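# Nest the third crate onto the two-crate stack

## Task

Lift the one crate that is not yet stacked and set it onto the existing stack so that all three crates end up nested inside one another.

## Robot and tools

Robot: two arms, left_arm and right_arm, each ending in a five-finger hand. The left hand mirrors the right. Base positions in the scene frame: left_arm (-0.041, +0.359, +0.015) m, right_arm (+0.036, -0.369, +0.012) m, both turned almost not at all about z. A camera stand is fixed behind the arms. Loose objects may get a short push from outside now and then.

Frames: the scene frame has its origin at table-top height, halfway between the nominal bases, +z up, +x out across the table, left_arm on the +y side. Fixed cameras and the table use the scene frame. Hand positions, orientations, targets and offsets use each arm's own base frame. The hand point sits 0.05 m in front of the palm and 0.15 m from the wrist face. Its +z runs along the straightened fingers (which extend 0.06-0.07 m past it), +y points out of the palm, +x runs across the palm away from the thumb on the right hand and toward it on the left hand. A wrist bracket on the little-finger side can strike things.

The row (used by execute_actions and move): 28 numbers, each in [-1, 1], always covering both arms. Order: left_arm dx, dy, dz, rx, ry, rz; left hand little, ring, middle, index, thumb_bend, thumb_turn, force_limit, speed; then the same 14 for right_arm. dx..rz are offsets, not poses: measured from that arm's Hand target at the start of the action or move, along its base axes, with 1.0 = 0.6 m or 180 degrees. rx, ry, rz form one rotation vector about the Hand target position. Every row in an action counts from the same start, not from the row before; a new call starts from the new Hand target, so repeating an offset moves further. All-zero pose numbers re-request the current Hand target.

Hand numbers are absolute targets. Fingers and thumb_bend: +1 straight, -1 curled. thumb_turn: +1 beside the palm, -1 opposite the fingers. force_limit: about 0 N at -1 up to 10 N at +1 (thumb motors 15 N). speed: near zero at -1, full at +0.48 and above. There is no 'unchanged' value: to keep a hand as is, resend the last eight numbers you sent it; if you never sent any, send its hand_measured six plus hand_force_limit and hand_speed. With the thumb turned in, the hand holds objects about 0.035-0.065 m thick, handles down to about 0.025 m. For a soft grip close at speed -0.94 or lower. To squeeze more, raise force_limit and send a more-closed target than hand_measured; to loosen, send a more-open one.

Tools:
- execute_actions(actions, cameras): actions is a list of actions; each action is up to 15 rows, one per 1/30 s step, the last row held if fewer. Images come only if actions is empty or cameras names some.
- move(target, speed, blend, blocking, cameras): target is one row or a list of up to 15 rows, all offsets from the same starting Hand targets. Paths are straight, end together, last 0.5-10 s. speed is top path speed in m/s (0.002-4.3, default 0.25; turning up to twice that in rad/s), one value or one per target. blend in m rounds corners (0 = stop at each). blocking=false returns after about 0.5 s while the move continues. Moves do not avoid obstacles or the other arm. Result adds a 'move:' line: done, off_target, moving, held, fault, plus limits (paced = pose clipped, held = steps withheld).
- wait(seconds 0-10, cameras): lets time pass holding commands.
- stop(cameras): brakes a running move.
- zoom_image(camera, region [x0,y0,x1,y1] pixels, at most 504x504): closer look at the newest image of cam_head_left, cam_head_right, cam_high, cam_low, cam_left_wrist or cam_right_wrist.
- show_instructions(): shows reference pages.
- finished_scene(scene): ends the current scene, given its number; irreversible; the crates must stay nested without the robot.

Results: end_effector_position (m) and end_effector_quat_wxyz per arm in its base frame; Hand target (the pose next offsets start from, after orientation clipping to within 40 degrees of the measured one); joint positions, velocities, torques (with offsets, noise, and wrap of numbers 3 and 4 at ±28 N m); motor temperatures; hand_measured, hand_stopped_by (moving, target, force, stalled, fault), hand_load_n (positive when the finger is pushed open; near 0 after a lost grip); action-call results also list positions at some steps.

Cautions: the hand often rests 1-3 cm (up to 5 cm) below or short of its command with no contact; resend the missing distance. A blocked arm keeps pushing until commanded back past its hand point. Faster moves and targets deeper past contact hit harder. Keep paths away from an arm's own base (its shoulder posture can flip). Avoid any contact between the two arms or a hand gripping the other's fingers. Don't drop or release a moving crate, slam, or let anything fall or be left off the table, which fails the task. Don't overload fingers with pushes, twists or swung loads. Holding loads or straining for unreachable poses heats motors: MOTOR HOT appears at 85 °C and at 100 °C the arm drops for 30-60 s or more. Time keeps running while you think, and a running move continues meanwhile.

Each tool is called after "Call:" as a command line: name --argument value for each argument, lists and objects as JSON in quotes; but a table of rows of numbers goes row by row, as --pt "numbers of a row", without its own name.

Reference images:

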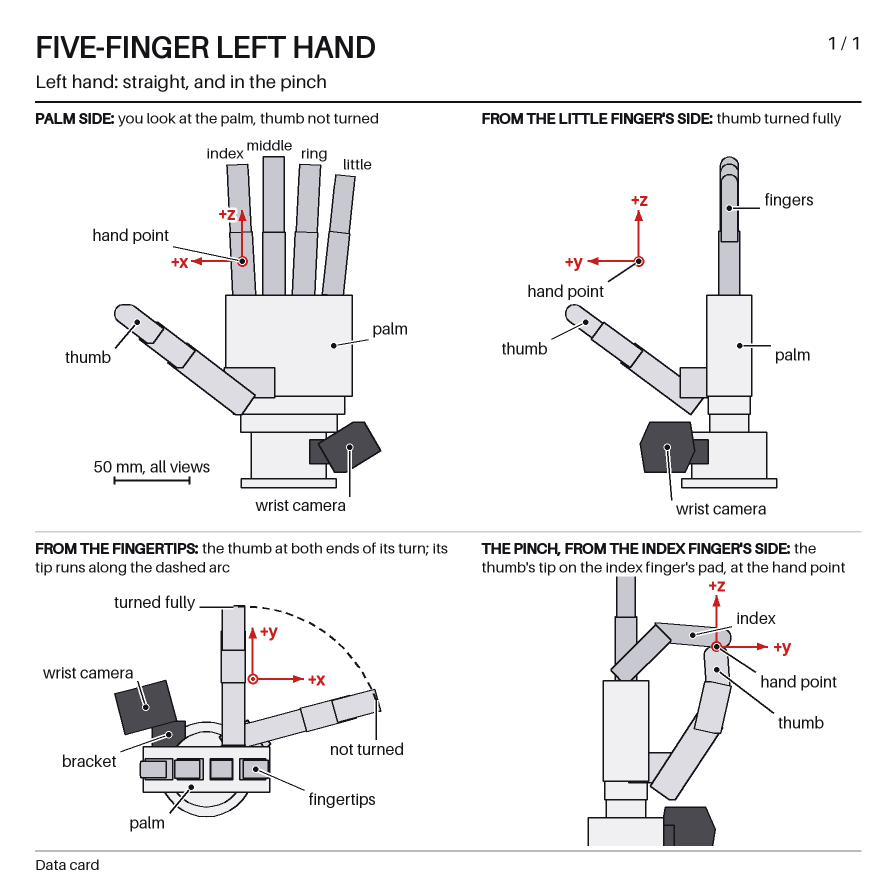

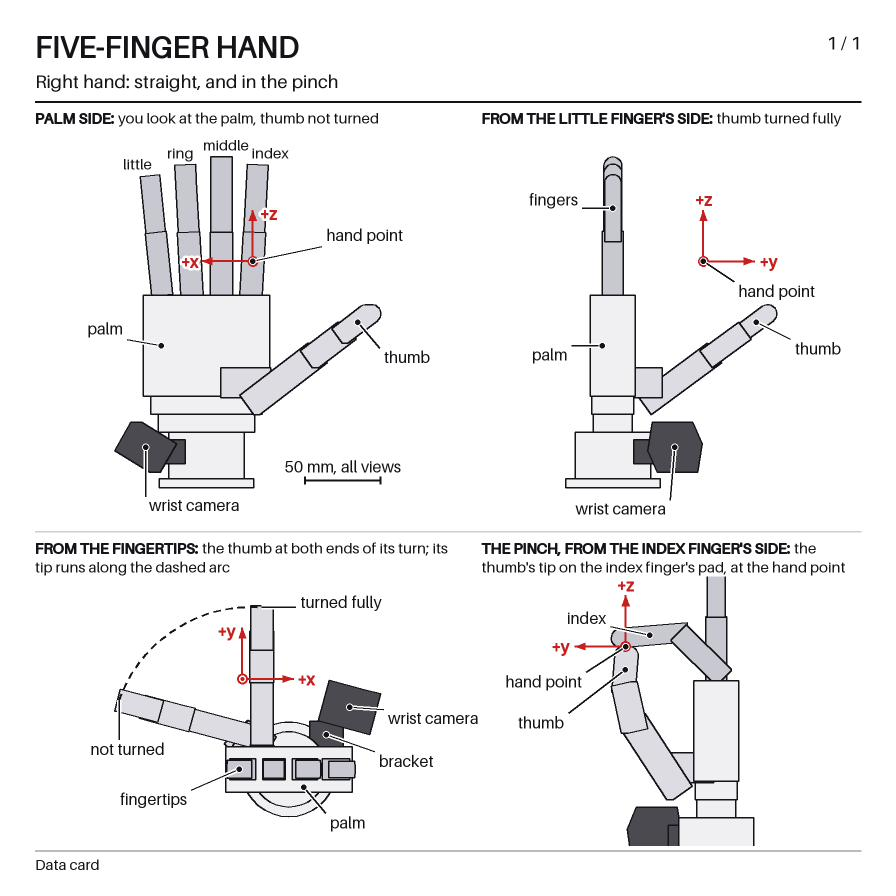

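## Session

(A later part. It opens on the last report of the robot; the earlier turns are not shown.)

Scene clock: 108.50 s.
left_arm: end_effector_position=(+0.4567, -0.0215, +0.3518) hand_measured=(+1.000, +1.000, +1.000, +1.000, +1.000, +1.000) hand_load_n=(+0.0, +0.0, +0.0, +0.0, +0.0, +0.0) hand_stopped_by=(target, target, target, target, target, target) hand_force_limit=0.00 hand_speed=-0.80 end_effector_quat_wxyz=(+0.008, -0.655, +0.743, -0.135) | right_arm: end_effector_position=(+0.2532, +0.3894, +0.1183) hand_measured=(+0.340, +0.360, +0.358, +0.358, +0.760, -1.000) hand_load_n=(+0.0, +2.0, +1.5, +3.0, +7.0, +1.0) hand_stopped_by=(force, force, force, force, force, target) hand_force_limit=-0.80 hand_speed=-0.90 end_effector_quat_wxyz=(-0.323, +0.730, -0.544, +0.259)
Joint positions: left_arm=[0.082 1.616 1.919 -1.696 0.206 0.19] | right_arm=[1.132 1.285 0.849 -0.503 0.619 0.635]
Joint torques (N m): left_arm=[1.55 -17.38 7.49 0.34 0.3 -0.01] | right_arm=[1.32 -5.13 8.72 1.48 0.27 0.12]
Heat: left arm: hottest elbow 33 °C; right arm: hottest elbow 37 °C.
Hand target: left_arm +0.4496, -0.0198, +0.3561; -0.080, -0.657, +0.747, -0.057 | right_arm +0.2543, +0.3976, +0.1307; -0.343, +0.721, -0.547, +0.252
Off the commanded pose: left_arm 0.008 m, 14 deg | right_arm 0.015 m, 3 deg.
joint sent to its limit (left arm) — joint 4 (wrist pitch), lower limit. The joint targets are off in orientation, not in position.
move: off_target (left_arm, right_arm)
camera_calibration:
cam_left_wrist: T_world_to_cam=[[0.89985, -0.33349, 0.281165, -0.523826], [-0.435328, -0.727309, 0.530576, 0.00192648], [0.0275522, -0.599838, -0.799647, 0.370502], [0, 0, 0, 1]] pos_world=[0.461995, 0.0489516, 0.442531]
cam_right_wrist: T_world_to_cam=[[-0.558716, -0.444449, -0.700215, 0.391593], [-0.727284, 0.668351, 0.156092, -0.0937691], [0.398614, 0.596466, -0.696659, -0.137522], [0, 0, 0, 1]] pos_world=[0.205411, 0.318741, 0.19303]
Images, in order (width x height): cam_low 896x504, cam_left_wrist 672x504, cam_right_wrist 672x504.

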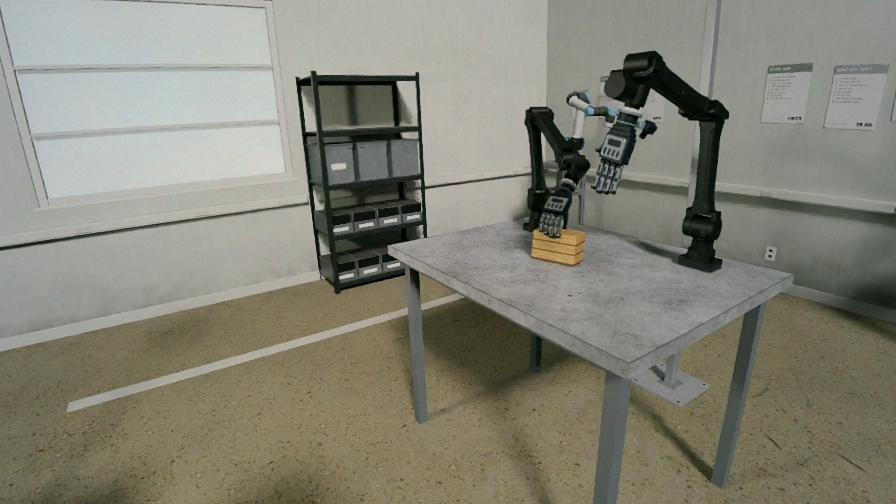

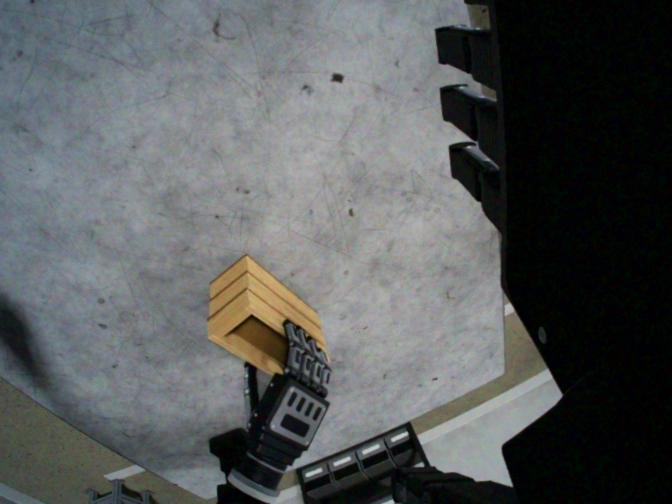

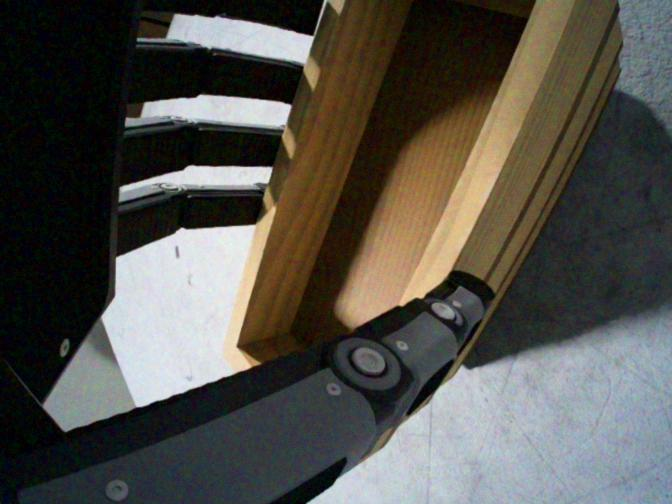

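Call:
move --target '[0,0,0,0,0,0,1,1,1,1,1,1,0,-0.8,0.003,-0.003,-0.0083,0.0025,0.0006,0.0,0.1,0.1,0.15,0.15,0.5,-1,-0.8,-0.9]' --speed 0.03 --cameras '["cam_left_wrist","cam_right_wrist","cam_low","cam_head_right"]'

Call:
zoom_image --camera "cam_left_wrist" --region '[200, 245, 280, 325]'

Call:
zoom_image --camera "cam_right_wrist" --region '[500, 0, 650, 150]'

Call:
zoom_image --camera "cam_low" --region '[525, 210, 590, 275]'

Call:
zoom_image --camera "cam_head_right" --region '[445, 195, 525, 260]'

Scene clock: 111.23 s.
left_arm: end_effector_position=(+0.4567, -0.0215, +0.3518) hand_measured=(+1.000, +1.000, +1.000, +1.000, +1.000, +1.000) hand_load_n=(+0.0, +0.0, +0.0, +0.0, +0.0, -0.5) hand_stopped_by=(target, target, target, target, target, target) hand_force_limit=0.00 hand_speed=-0.80 end_effector_quat_wxyz=(+0.008, -0.655, +0.743, -0.135) | right_arm: end_effector_position=(+0.2530, +0.3910, +0.1176) hand_measured=(+0.340, +0.360, +0.358, +0.358, +0.760, -1.000) hand_load_n=(+0.5, +1.5, +1.0, +3.0, +7.5, +1.0) hand_stopped_by=(force, force, force, force, force, target) hand_force_limit=-0.80 hand_speed=-0.90 end_effector_quat_wxyz=(-0.331, +0.727, -0.545, +0.255)
Joint positions: left_arm=[0.082 1.616 1.919 -1.696 0.206 0.19] | right_arm=[1.132 1.28 0.837 -0.477 0.615 0.635]
Joint torques (N m): left_arm=[1.49 -17.2 7.45 0.24 0.32 0.01] | right_arm=[0.73 -4.66 8.42 1.48 0.07 0.08]
Heat: left arm: hottest elbow 33 °C; right arm: hottest elbow 37 °C.
Hand target: left_arm +0.4496, -0.0198, +0.3561; -0.080, -0.657, +0.747, -0.057 | right_arm +0.2561, +0.3958, +0.1256; -0.345, +0.720, -0.548, +0.249
Off the commanded pose: left_arm 0.008 m, 14 deg | right_arm 0.010 m, 2 deg.
joint sent to its limit (left arm) — joint 4 (wrist pitch), lower limit. The joint targets are off in orientation, not in position.
move: off_target (left_arm)
camera_calibration:
cam_left_wrist: T_world_to_cam=[[0.89985, -0.33349, 0.281165, -0.523826], [-0.435328, -0.727309, 0.530576, 0.00192648], [0.0275522, -0.599838, -0.799647, 0.370502], [0, 0, 0, 1]] pos_world=[0.461995, 0.0489516, 0.442531]
cam_right_wrist: T_world_to_cam=[[-0.554362, -0.43341, -0.71052, 0.387532], [-0.72974, 0.663628, 0.164552, -0.0933884], [0.400203, 0.609716, -0.684167, -0.146006], [0, 0, 0, 1]] pos_world=[0.205116, 0.318958, 0.190824]
Images, in order (width x height): cam_head_right 896x504, cam_low 896x504, cam_left_wrist 672x504, cam_right_wrist 672x504.

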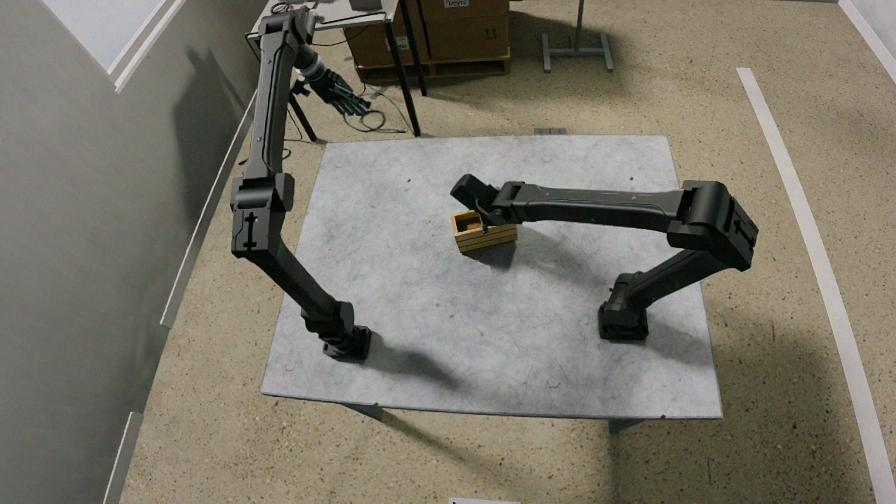

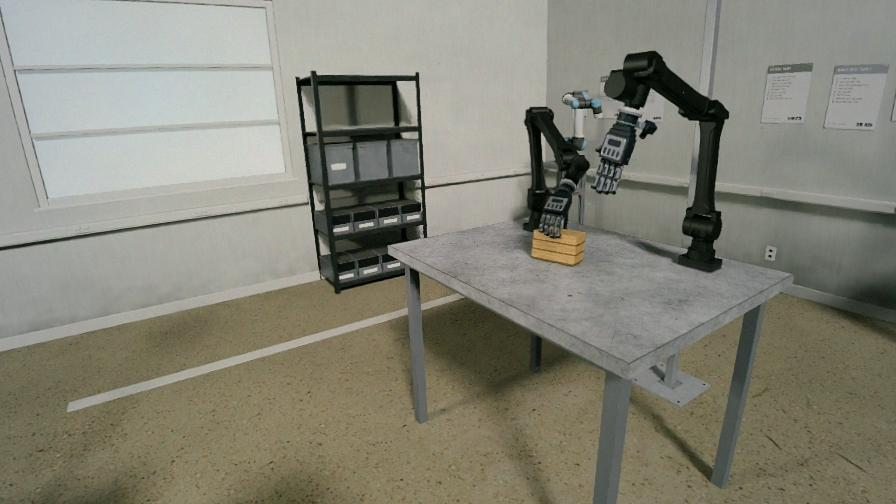

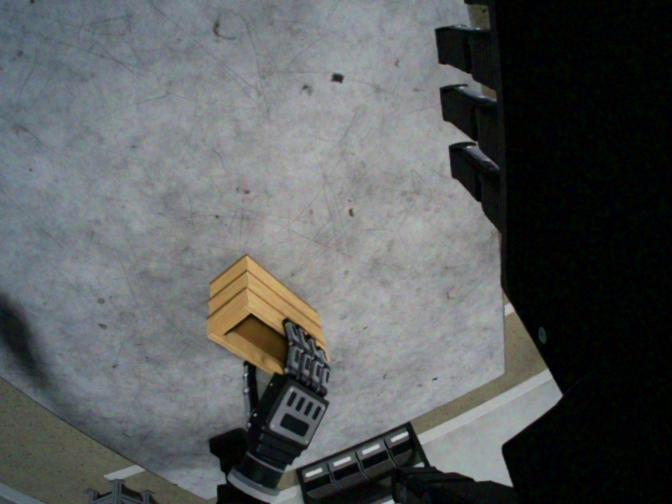

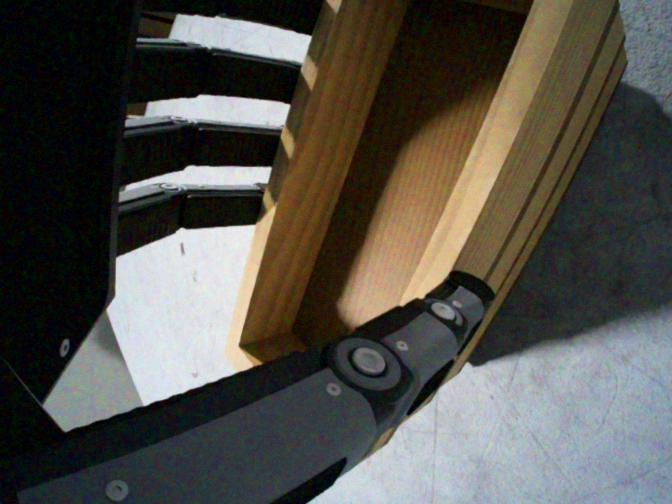

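Scaled by 6.300 from the camera's 672x504 image, which has a finer 960x720 frame.

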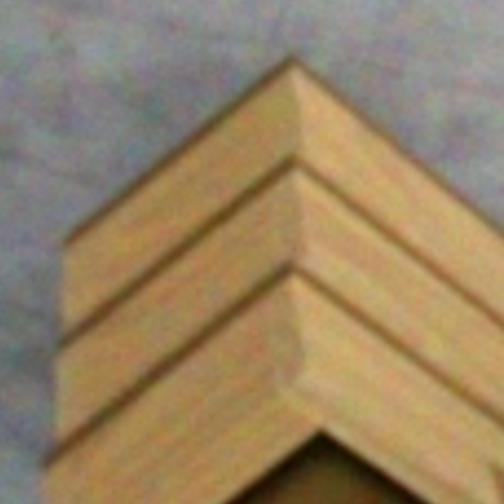

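Scaled by 3.360 from the camera's 672x504 image, which has a finer 960x720 frame.

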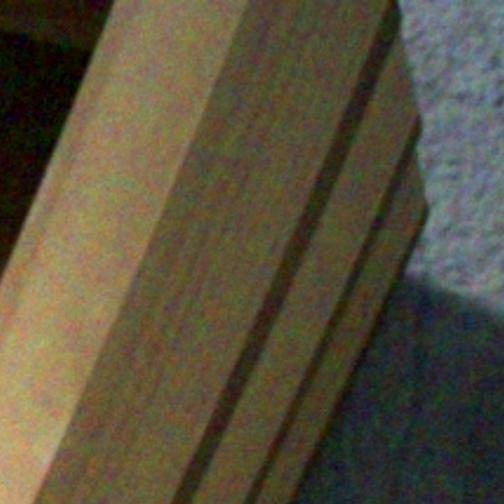

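Scaled by 7.754.

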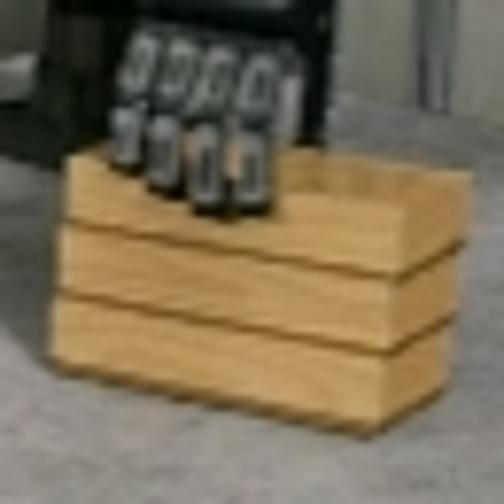

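Scaled by 6.300.

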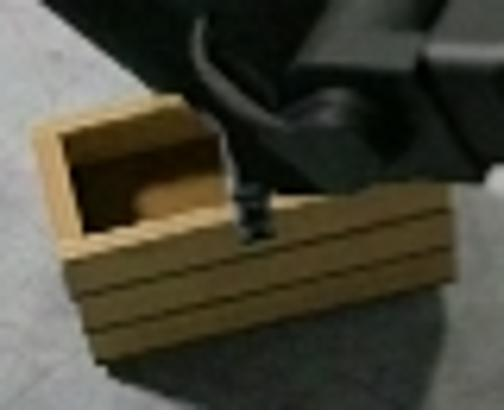

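Call:
move --pt "0 0 0 0 0 0 1 1 1 1 1 1 0 -0.8 0.0 0.0 0.002 0 0 0 0.84 0.84 0.84 0.84 1 -1 -0.8 -0.75" --pt "0 0 0 0 0 0 1 1 1 1 1 1 0 -0.8 0.0 0.0 0.15 0 0 0 1 1 1 1 1 -1 -0.8 -0.5" --speed '[0.03,0.12]' --cameras '["all"]'

Call:
zoom_image --camera "cam_left_wrist" --region '[200, 245, 280, 325]'

Call:
zoom_image --camera "cam_low" --region '[525, 210, 590, 275]'

Call:
zoom_image --camera "cam_low" --region '[560, 225, 590, 270]'

Call:
zoom_image --camera "cam_low" --region '[525, 220, 555, 265]'

Call:
zoom_image --camera "cam_high" --region '[400, 200, 490, 275]'

Call:
zoom_image --camera "cam_head_left" --region '[435, 195, 515, 260]'

Call:
zoom_image --camera "cam_head_right" --region '[445, 195, 525, 260]'

Call:
zoom_image --camera "cam_right_wrist" --region '[440, 20, 670, 250]'

Scene clock: 115.47 s.
left_arm: end_effector_position=(+0.4567, -0.0215, +0.3518) hand_measured=(+1.000, +1.000, +1.000, +1.000, +1.000, +1.000) hand_load_n=(+0.0, +0.0, +0.0, +0.0, +0.0, +0.0) hand_stopped_by=(target, target, target, target, target, target) hand_force_limit=0.00 hand_speed=-0.80 end_effector_quat_wxyz=(+0.008, -0.655, +0.743, -0.135) | right_arm: end_effector_position=(+0.2484, +0.3839, +0.1877) hand_measured=(+1.000, +1.000, +1.000, +1.000, +1.000, -1.000) hand_load_n=(+0.0, -0.5, +0.0, -0.5, +0.0, +0.0) hand_stopped_by=(target, target, target, target, target, target) hand_force_limit=-0.80 hand_speed=-0.50 end_effector_quat_wxyz=(-0.323, +0.732, -0.544, +0.254)
Joint positions: left_arm=[0.082 1.616 1.919 -1.696 0.206 0.19] | right_arm=[1.132 1.197 0.97 -0.711 0.609 0.635]
Joint torques (N m): left_arm=[2.08 -17.08 7.49 0.4 0.32 -0.01] | right_arm=[0.73 -4.13 13.11 0.54 0.33 0.08]
Heat: left arm: hottest elbow 33 °C; right arm: hottest elbow 37 °C.
Hand target: left_arm +0.4496, -0.0198, +0.3561; -0.080, -0.657, +0.747, -0.057 | right_arm +0.2561, +0.3958, +0.2156; -0.345, +0.720, -0.548, +0.249
Off the commanded pose: left_arm 0.008 m, 14 deg | right_arm 0.031 m, 3 deg.
joint sent to its limit (left arm) — joint 4 (wrist pitch), lower limit. The joint targets are off in orientation, not in position.
move: off_target (left_arm, right_arm); target 2's new numbers were sent with right_arm's hand 0.031 m and 3 deg from that target
camera_calibration:
cam_left_wrist: T_world_to_cam=[[0.89985, -0.33349, 0.281165, -0.523826], [-0.435328, -0.727309, 0.530576, 0.00192648], [0.0275522, -0.599838, -0.799647, 0.370502], [0, 0, 0, 1]] pos_world=[0.461995, 0.0489516, 0.442531]
cam_right_wrist: T_world_to_cam=[[-0.561243, -0.445352, -0.697616, 0.43546], [-0.730122, 0.663368, 0.163906, -0.103215], [0.38978, 0.601336, -0.697472, -0.0835546], [0, 0, 0, 1]] pos_world=[0.201607, 0.312647, 0.262425]

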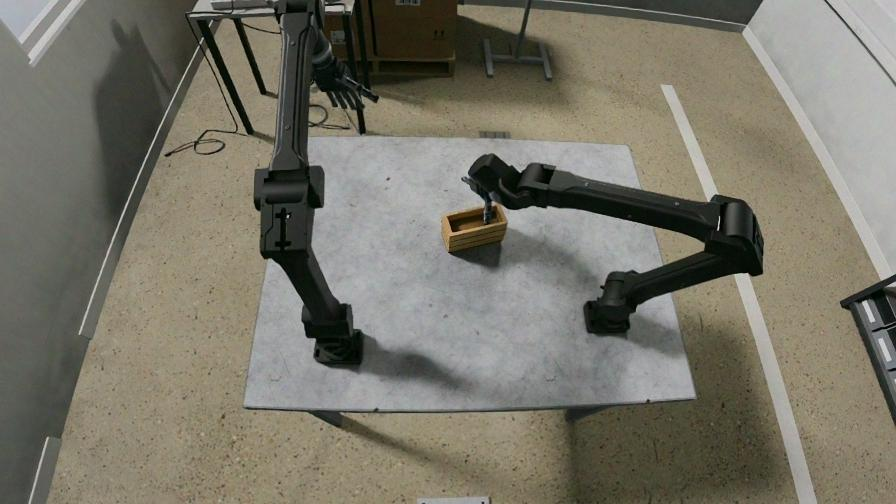

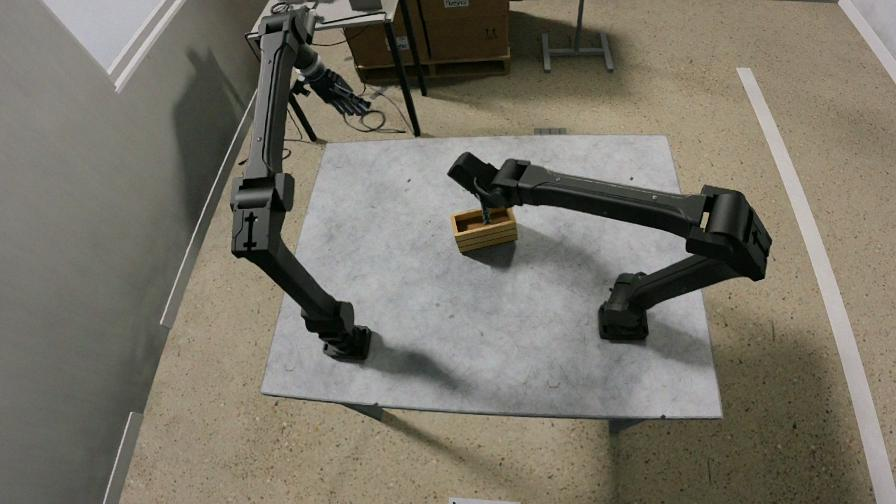

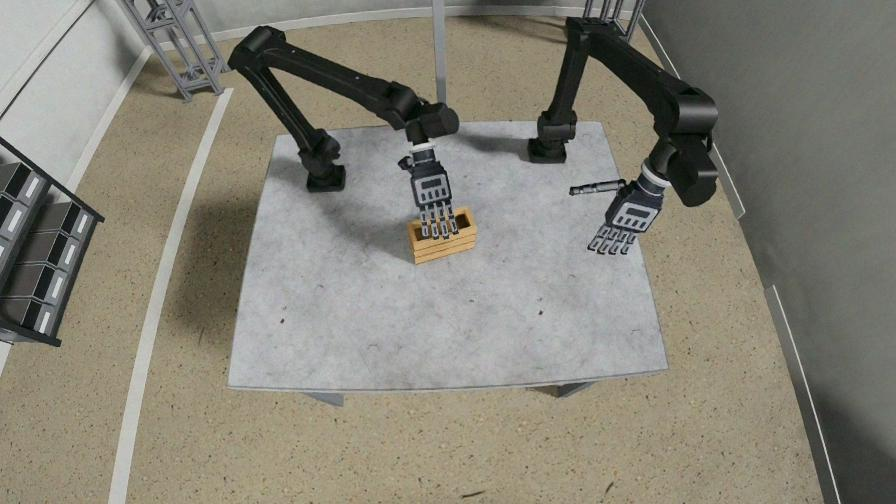

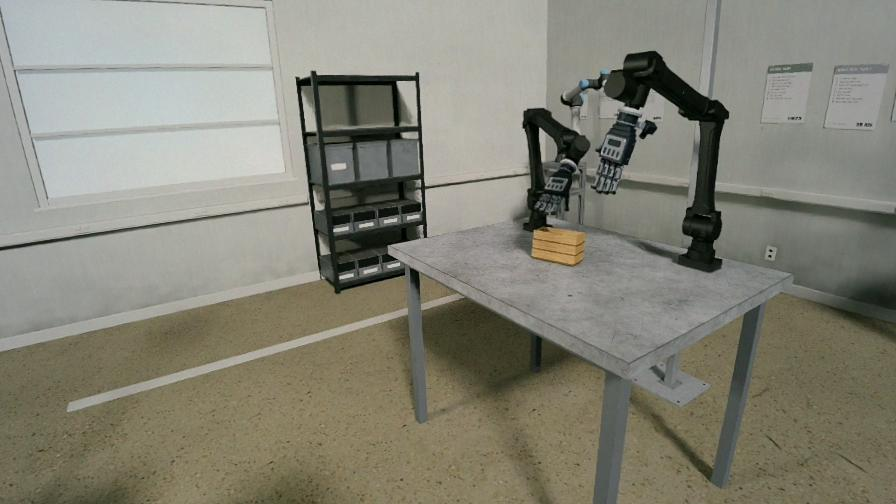

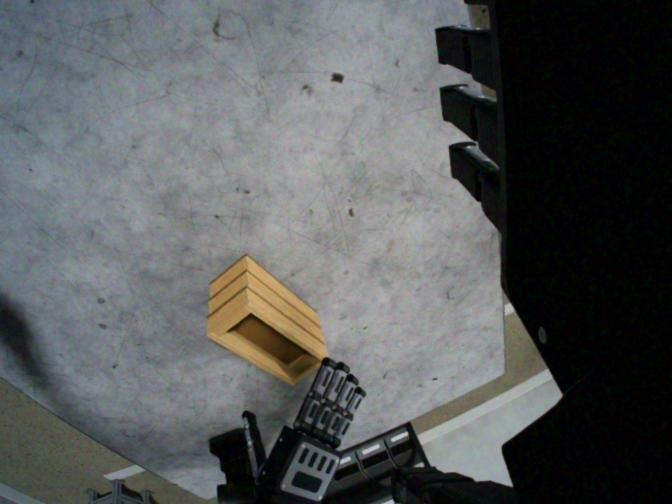

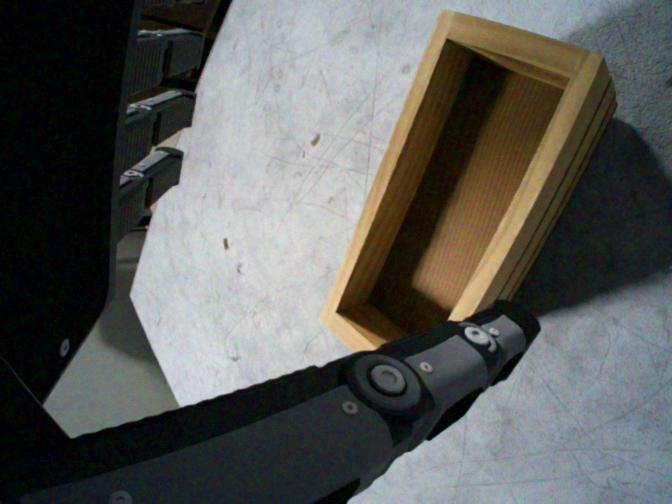

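Scaled by 6.300 from the camera's 672x504 image, which has a finer 960x720 frame.

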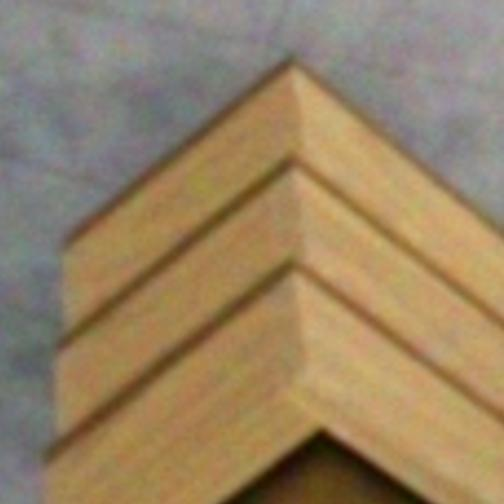

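Scaled by 7.754.

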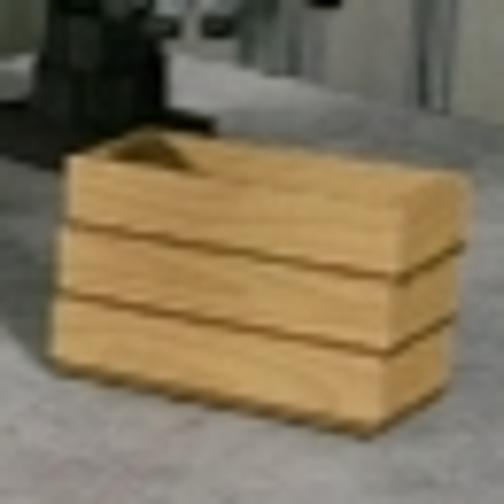

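Scaled by 11.200.

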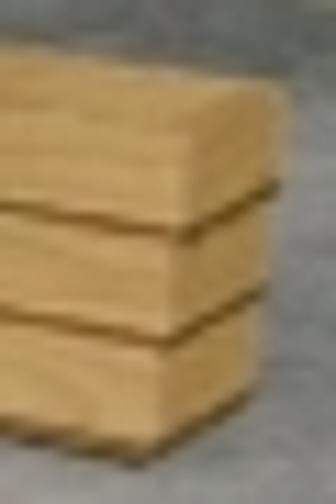

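Scaled by 11.200.

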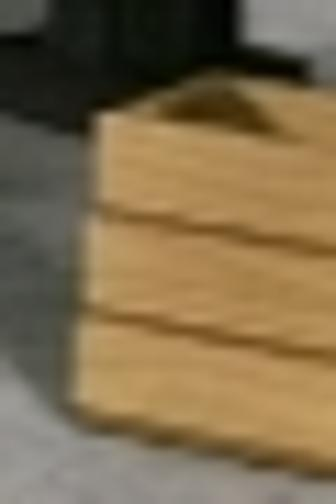

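Scaled by 5.600.

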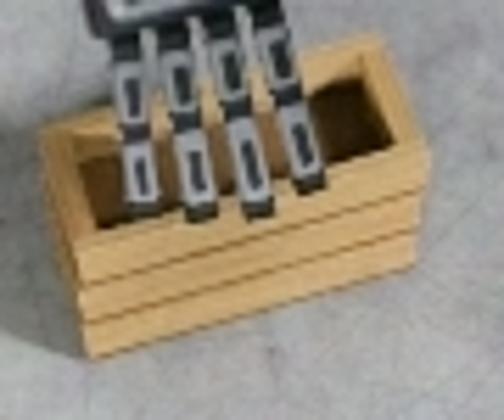

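Scaled by 6.300.

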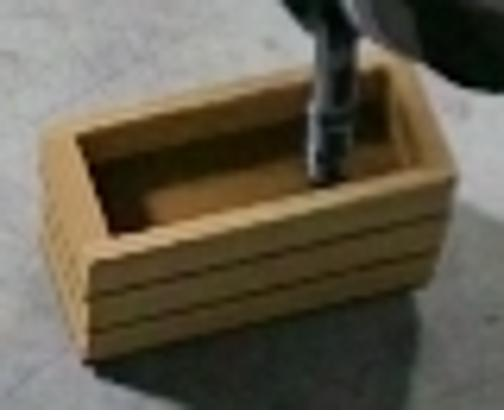

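Scaled by 6.300.

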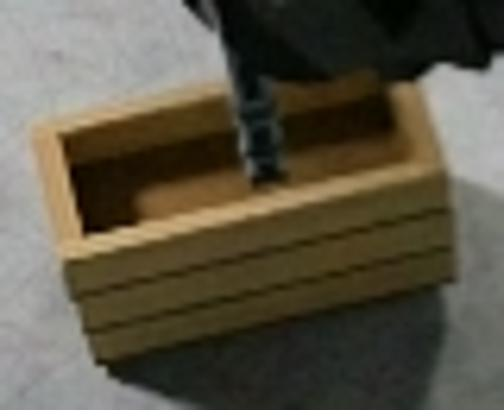

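Scaled by 2.191 from the camera's 672x504 image, which has a finer 960x720 frame.

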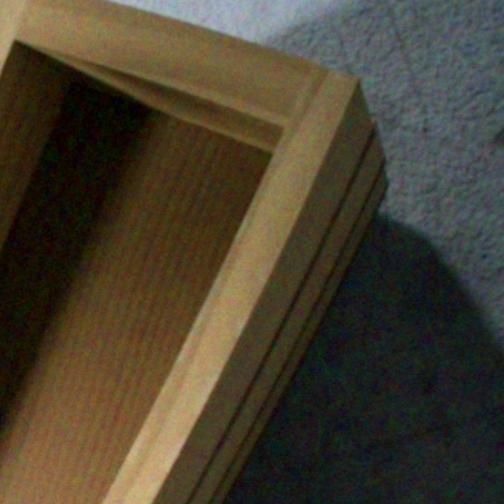

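Call:
zoom_image --camera "cam_right_wrist" --region '[590, 45, 630, 115]'

Call:
zoom_image --camera "cam_left_wrist" --region '[205, 280, 265, 340]'

Call:
zoom_image --camera "cam_left_wrist" --region '[290, 295, 340, 365]'

Call:
zoom_image --camera "cam_head_left" --region '[438, 228, 468, 258]'

Call:
zoom_image --camera "cam_head_right" --region '[448, 228, 478, 258]'

Scaled by 7.200 from the camera's 672x504 image, which has a finer 960x720 frame.

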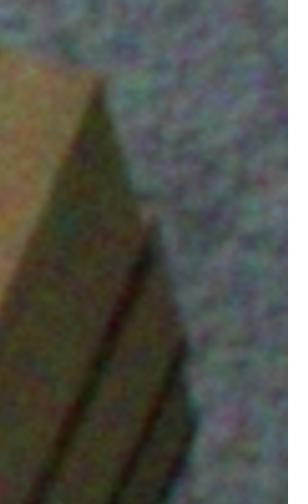

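Scaled by 8.400 from the camera's 672x504 image, which has a finer 960x720 frame.

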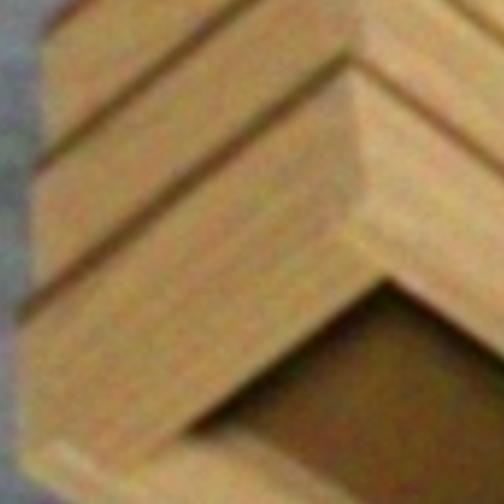

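Scaled by 7.200 from the camera's 672x504 image, which has a finer 960x720 frame.

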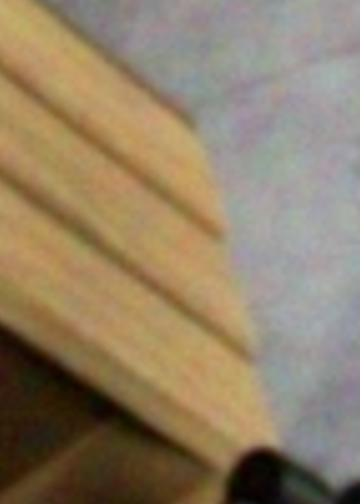

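Scaled by 16.800.

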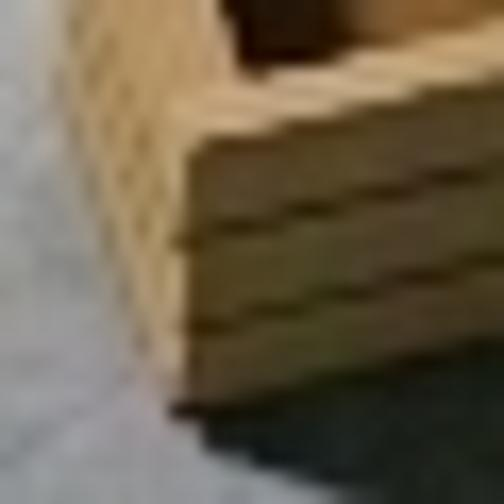

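Scaled by 16.800.

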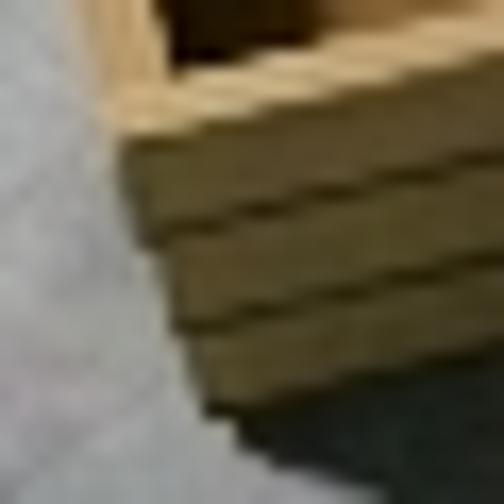

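Call:
finished_scene --scene 3

The scene is finished: the task was done.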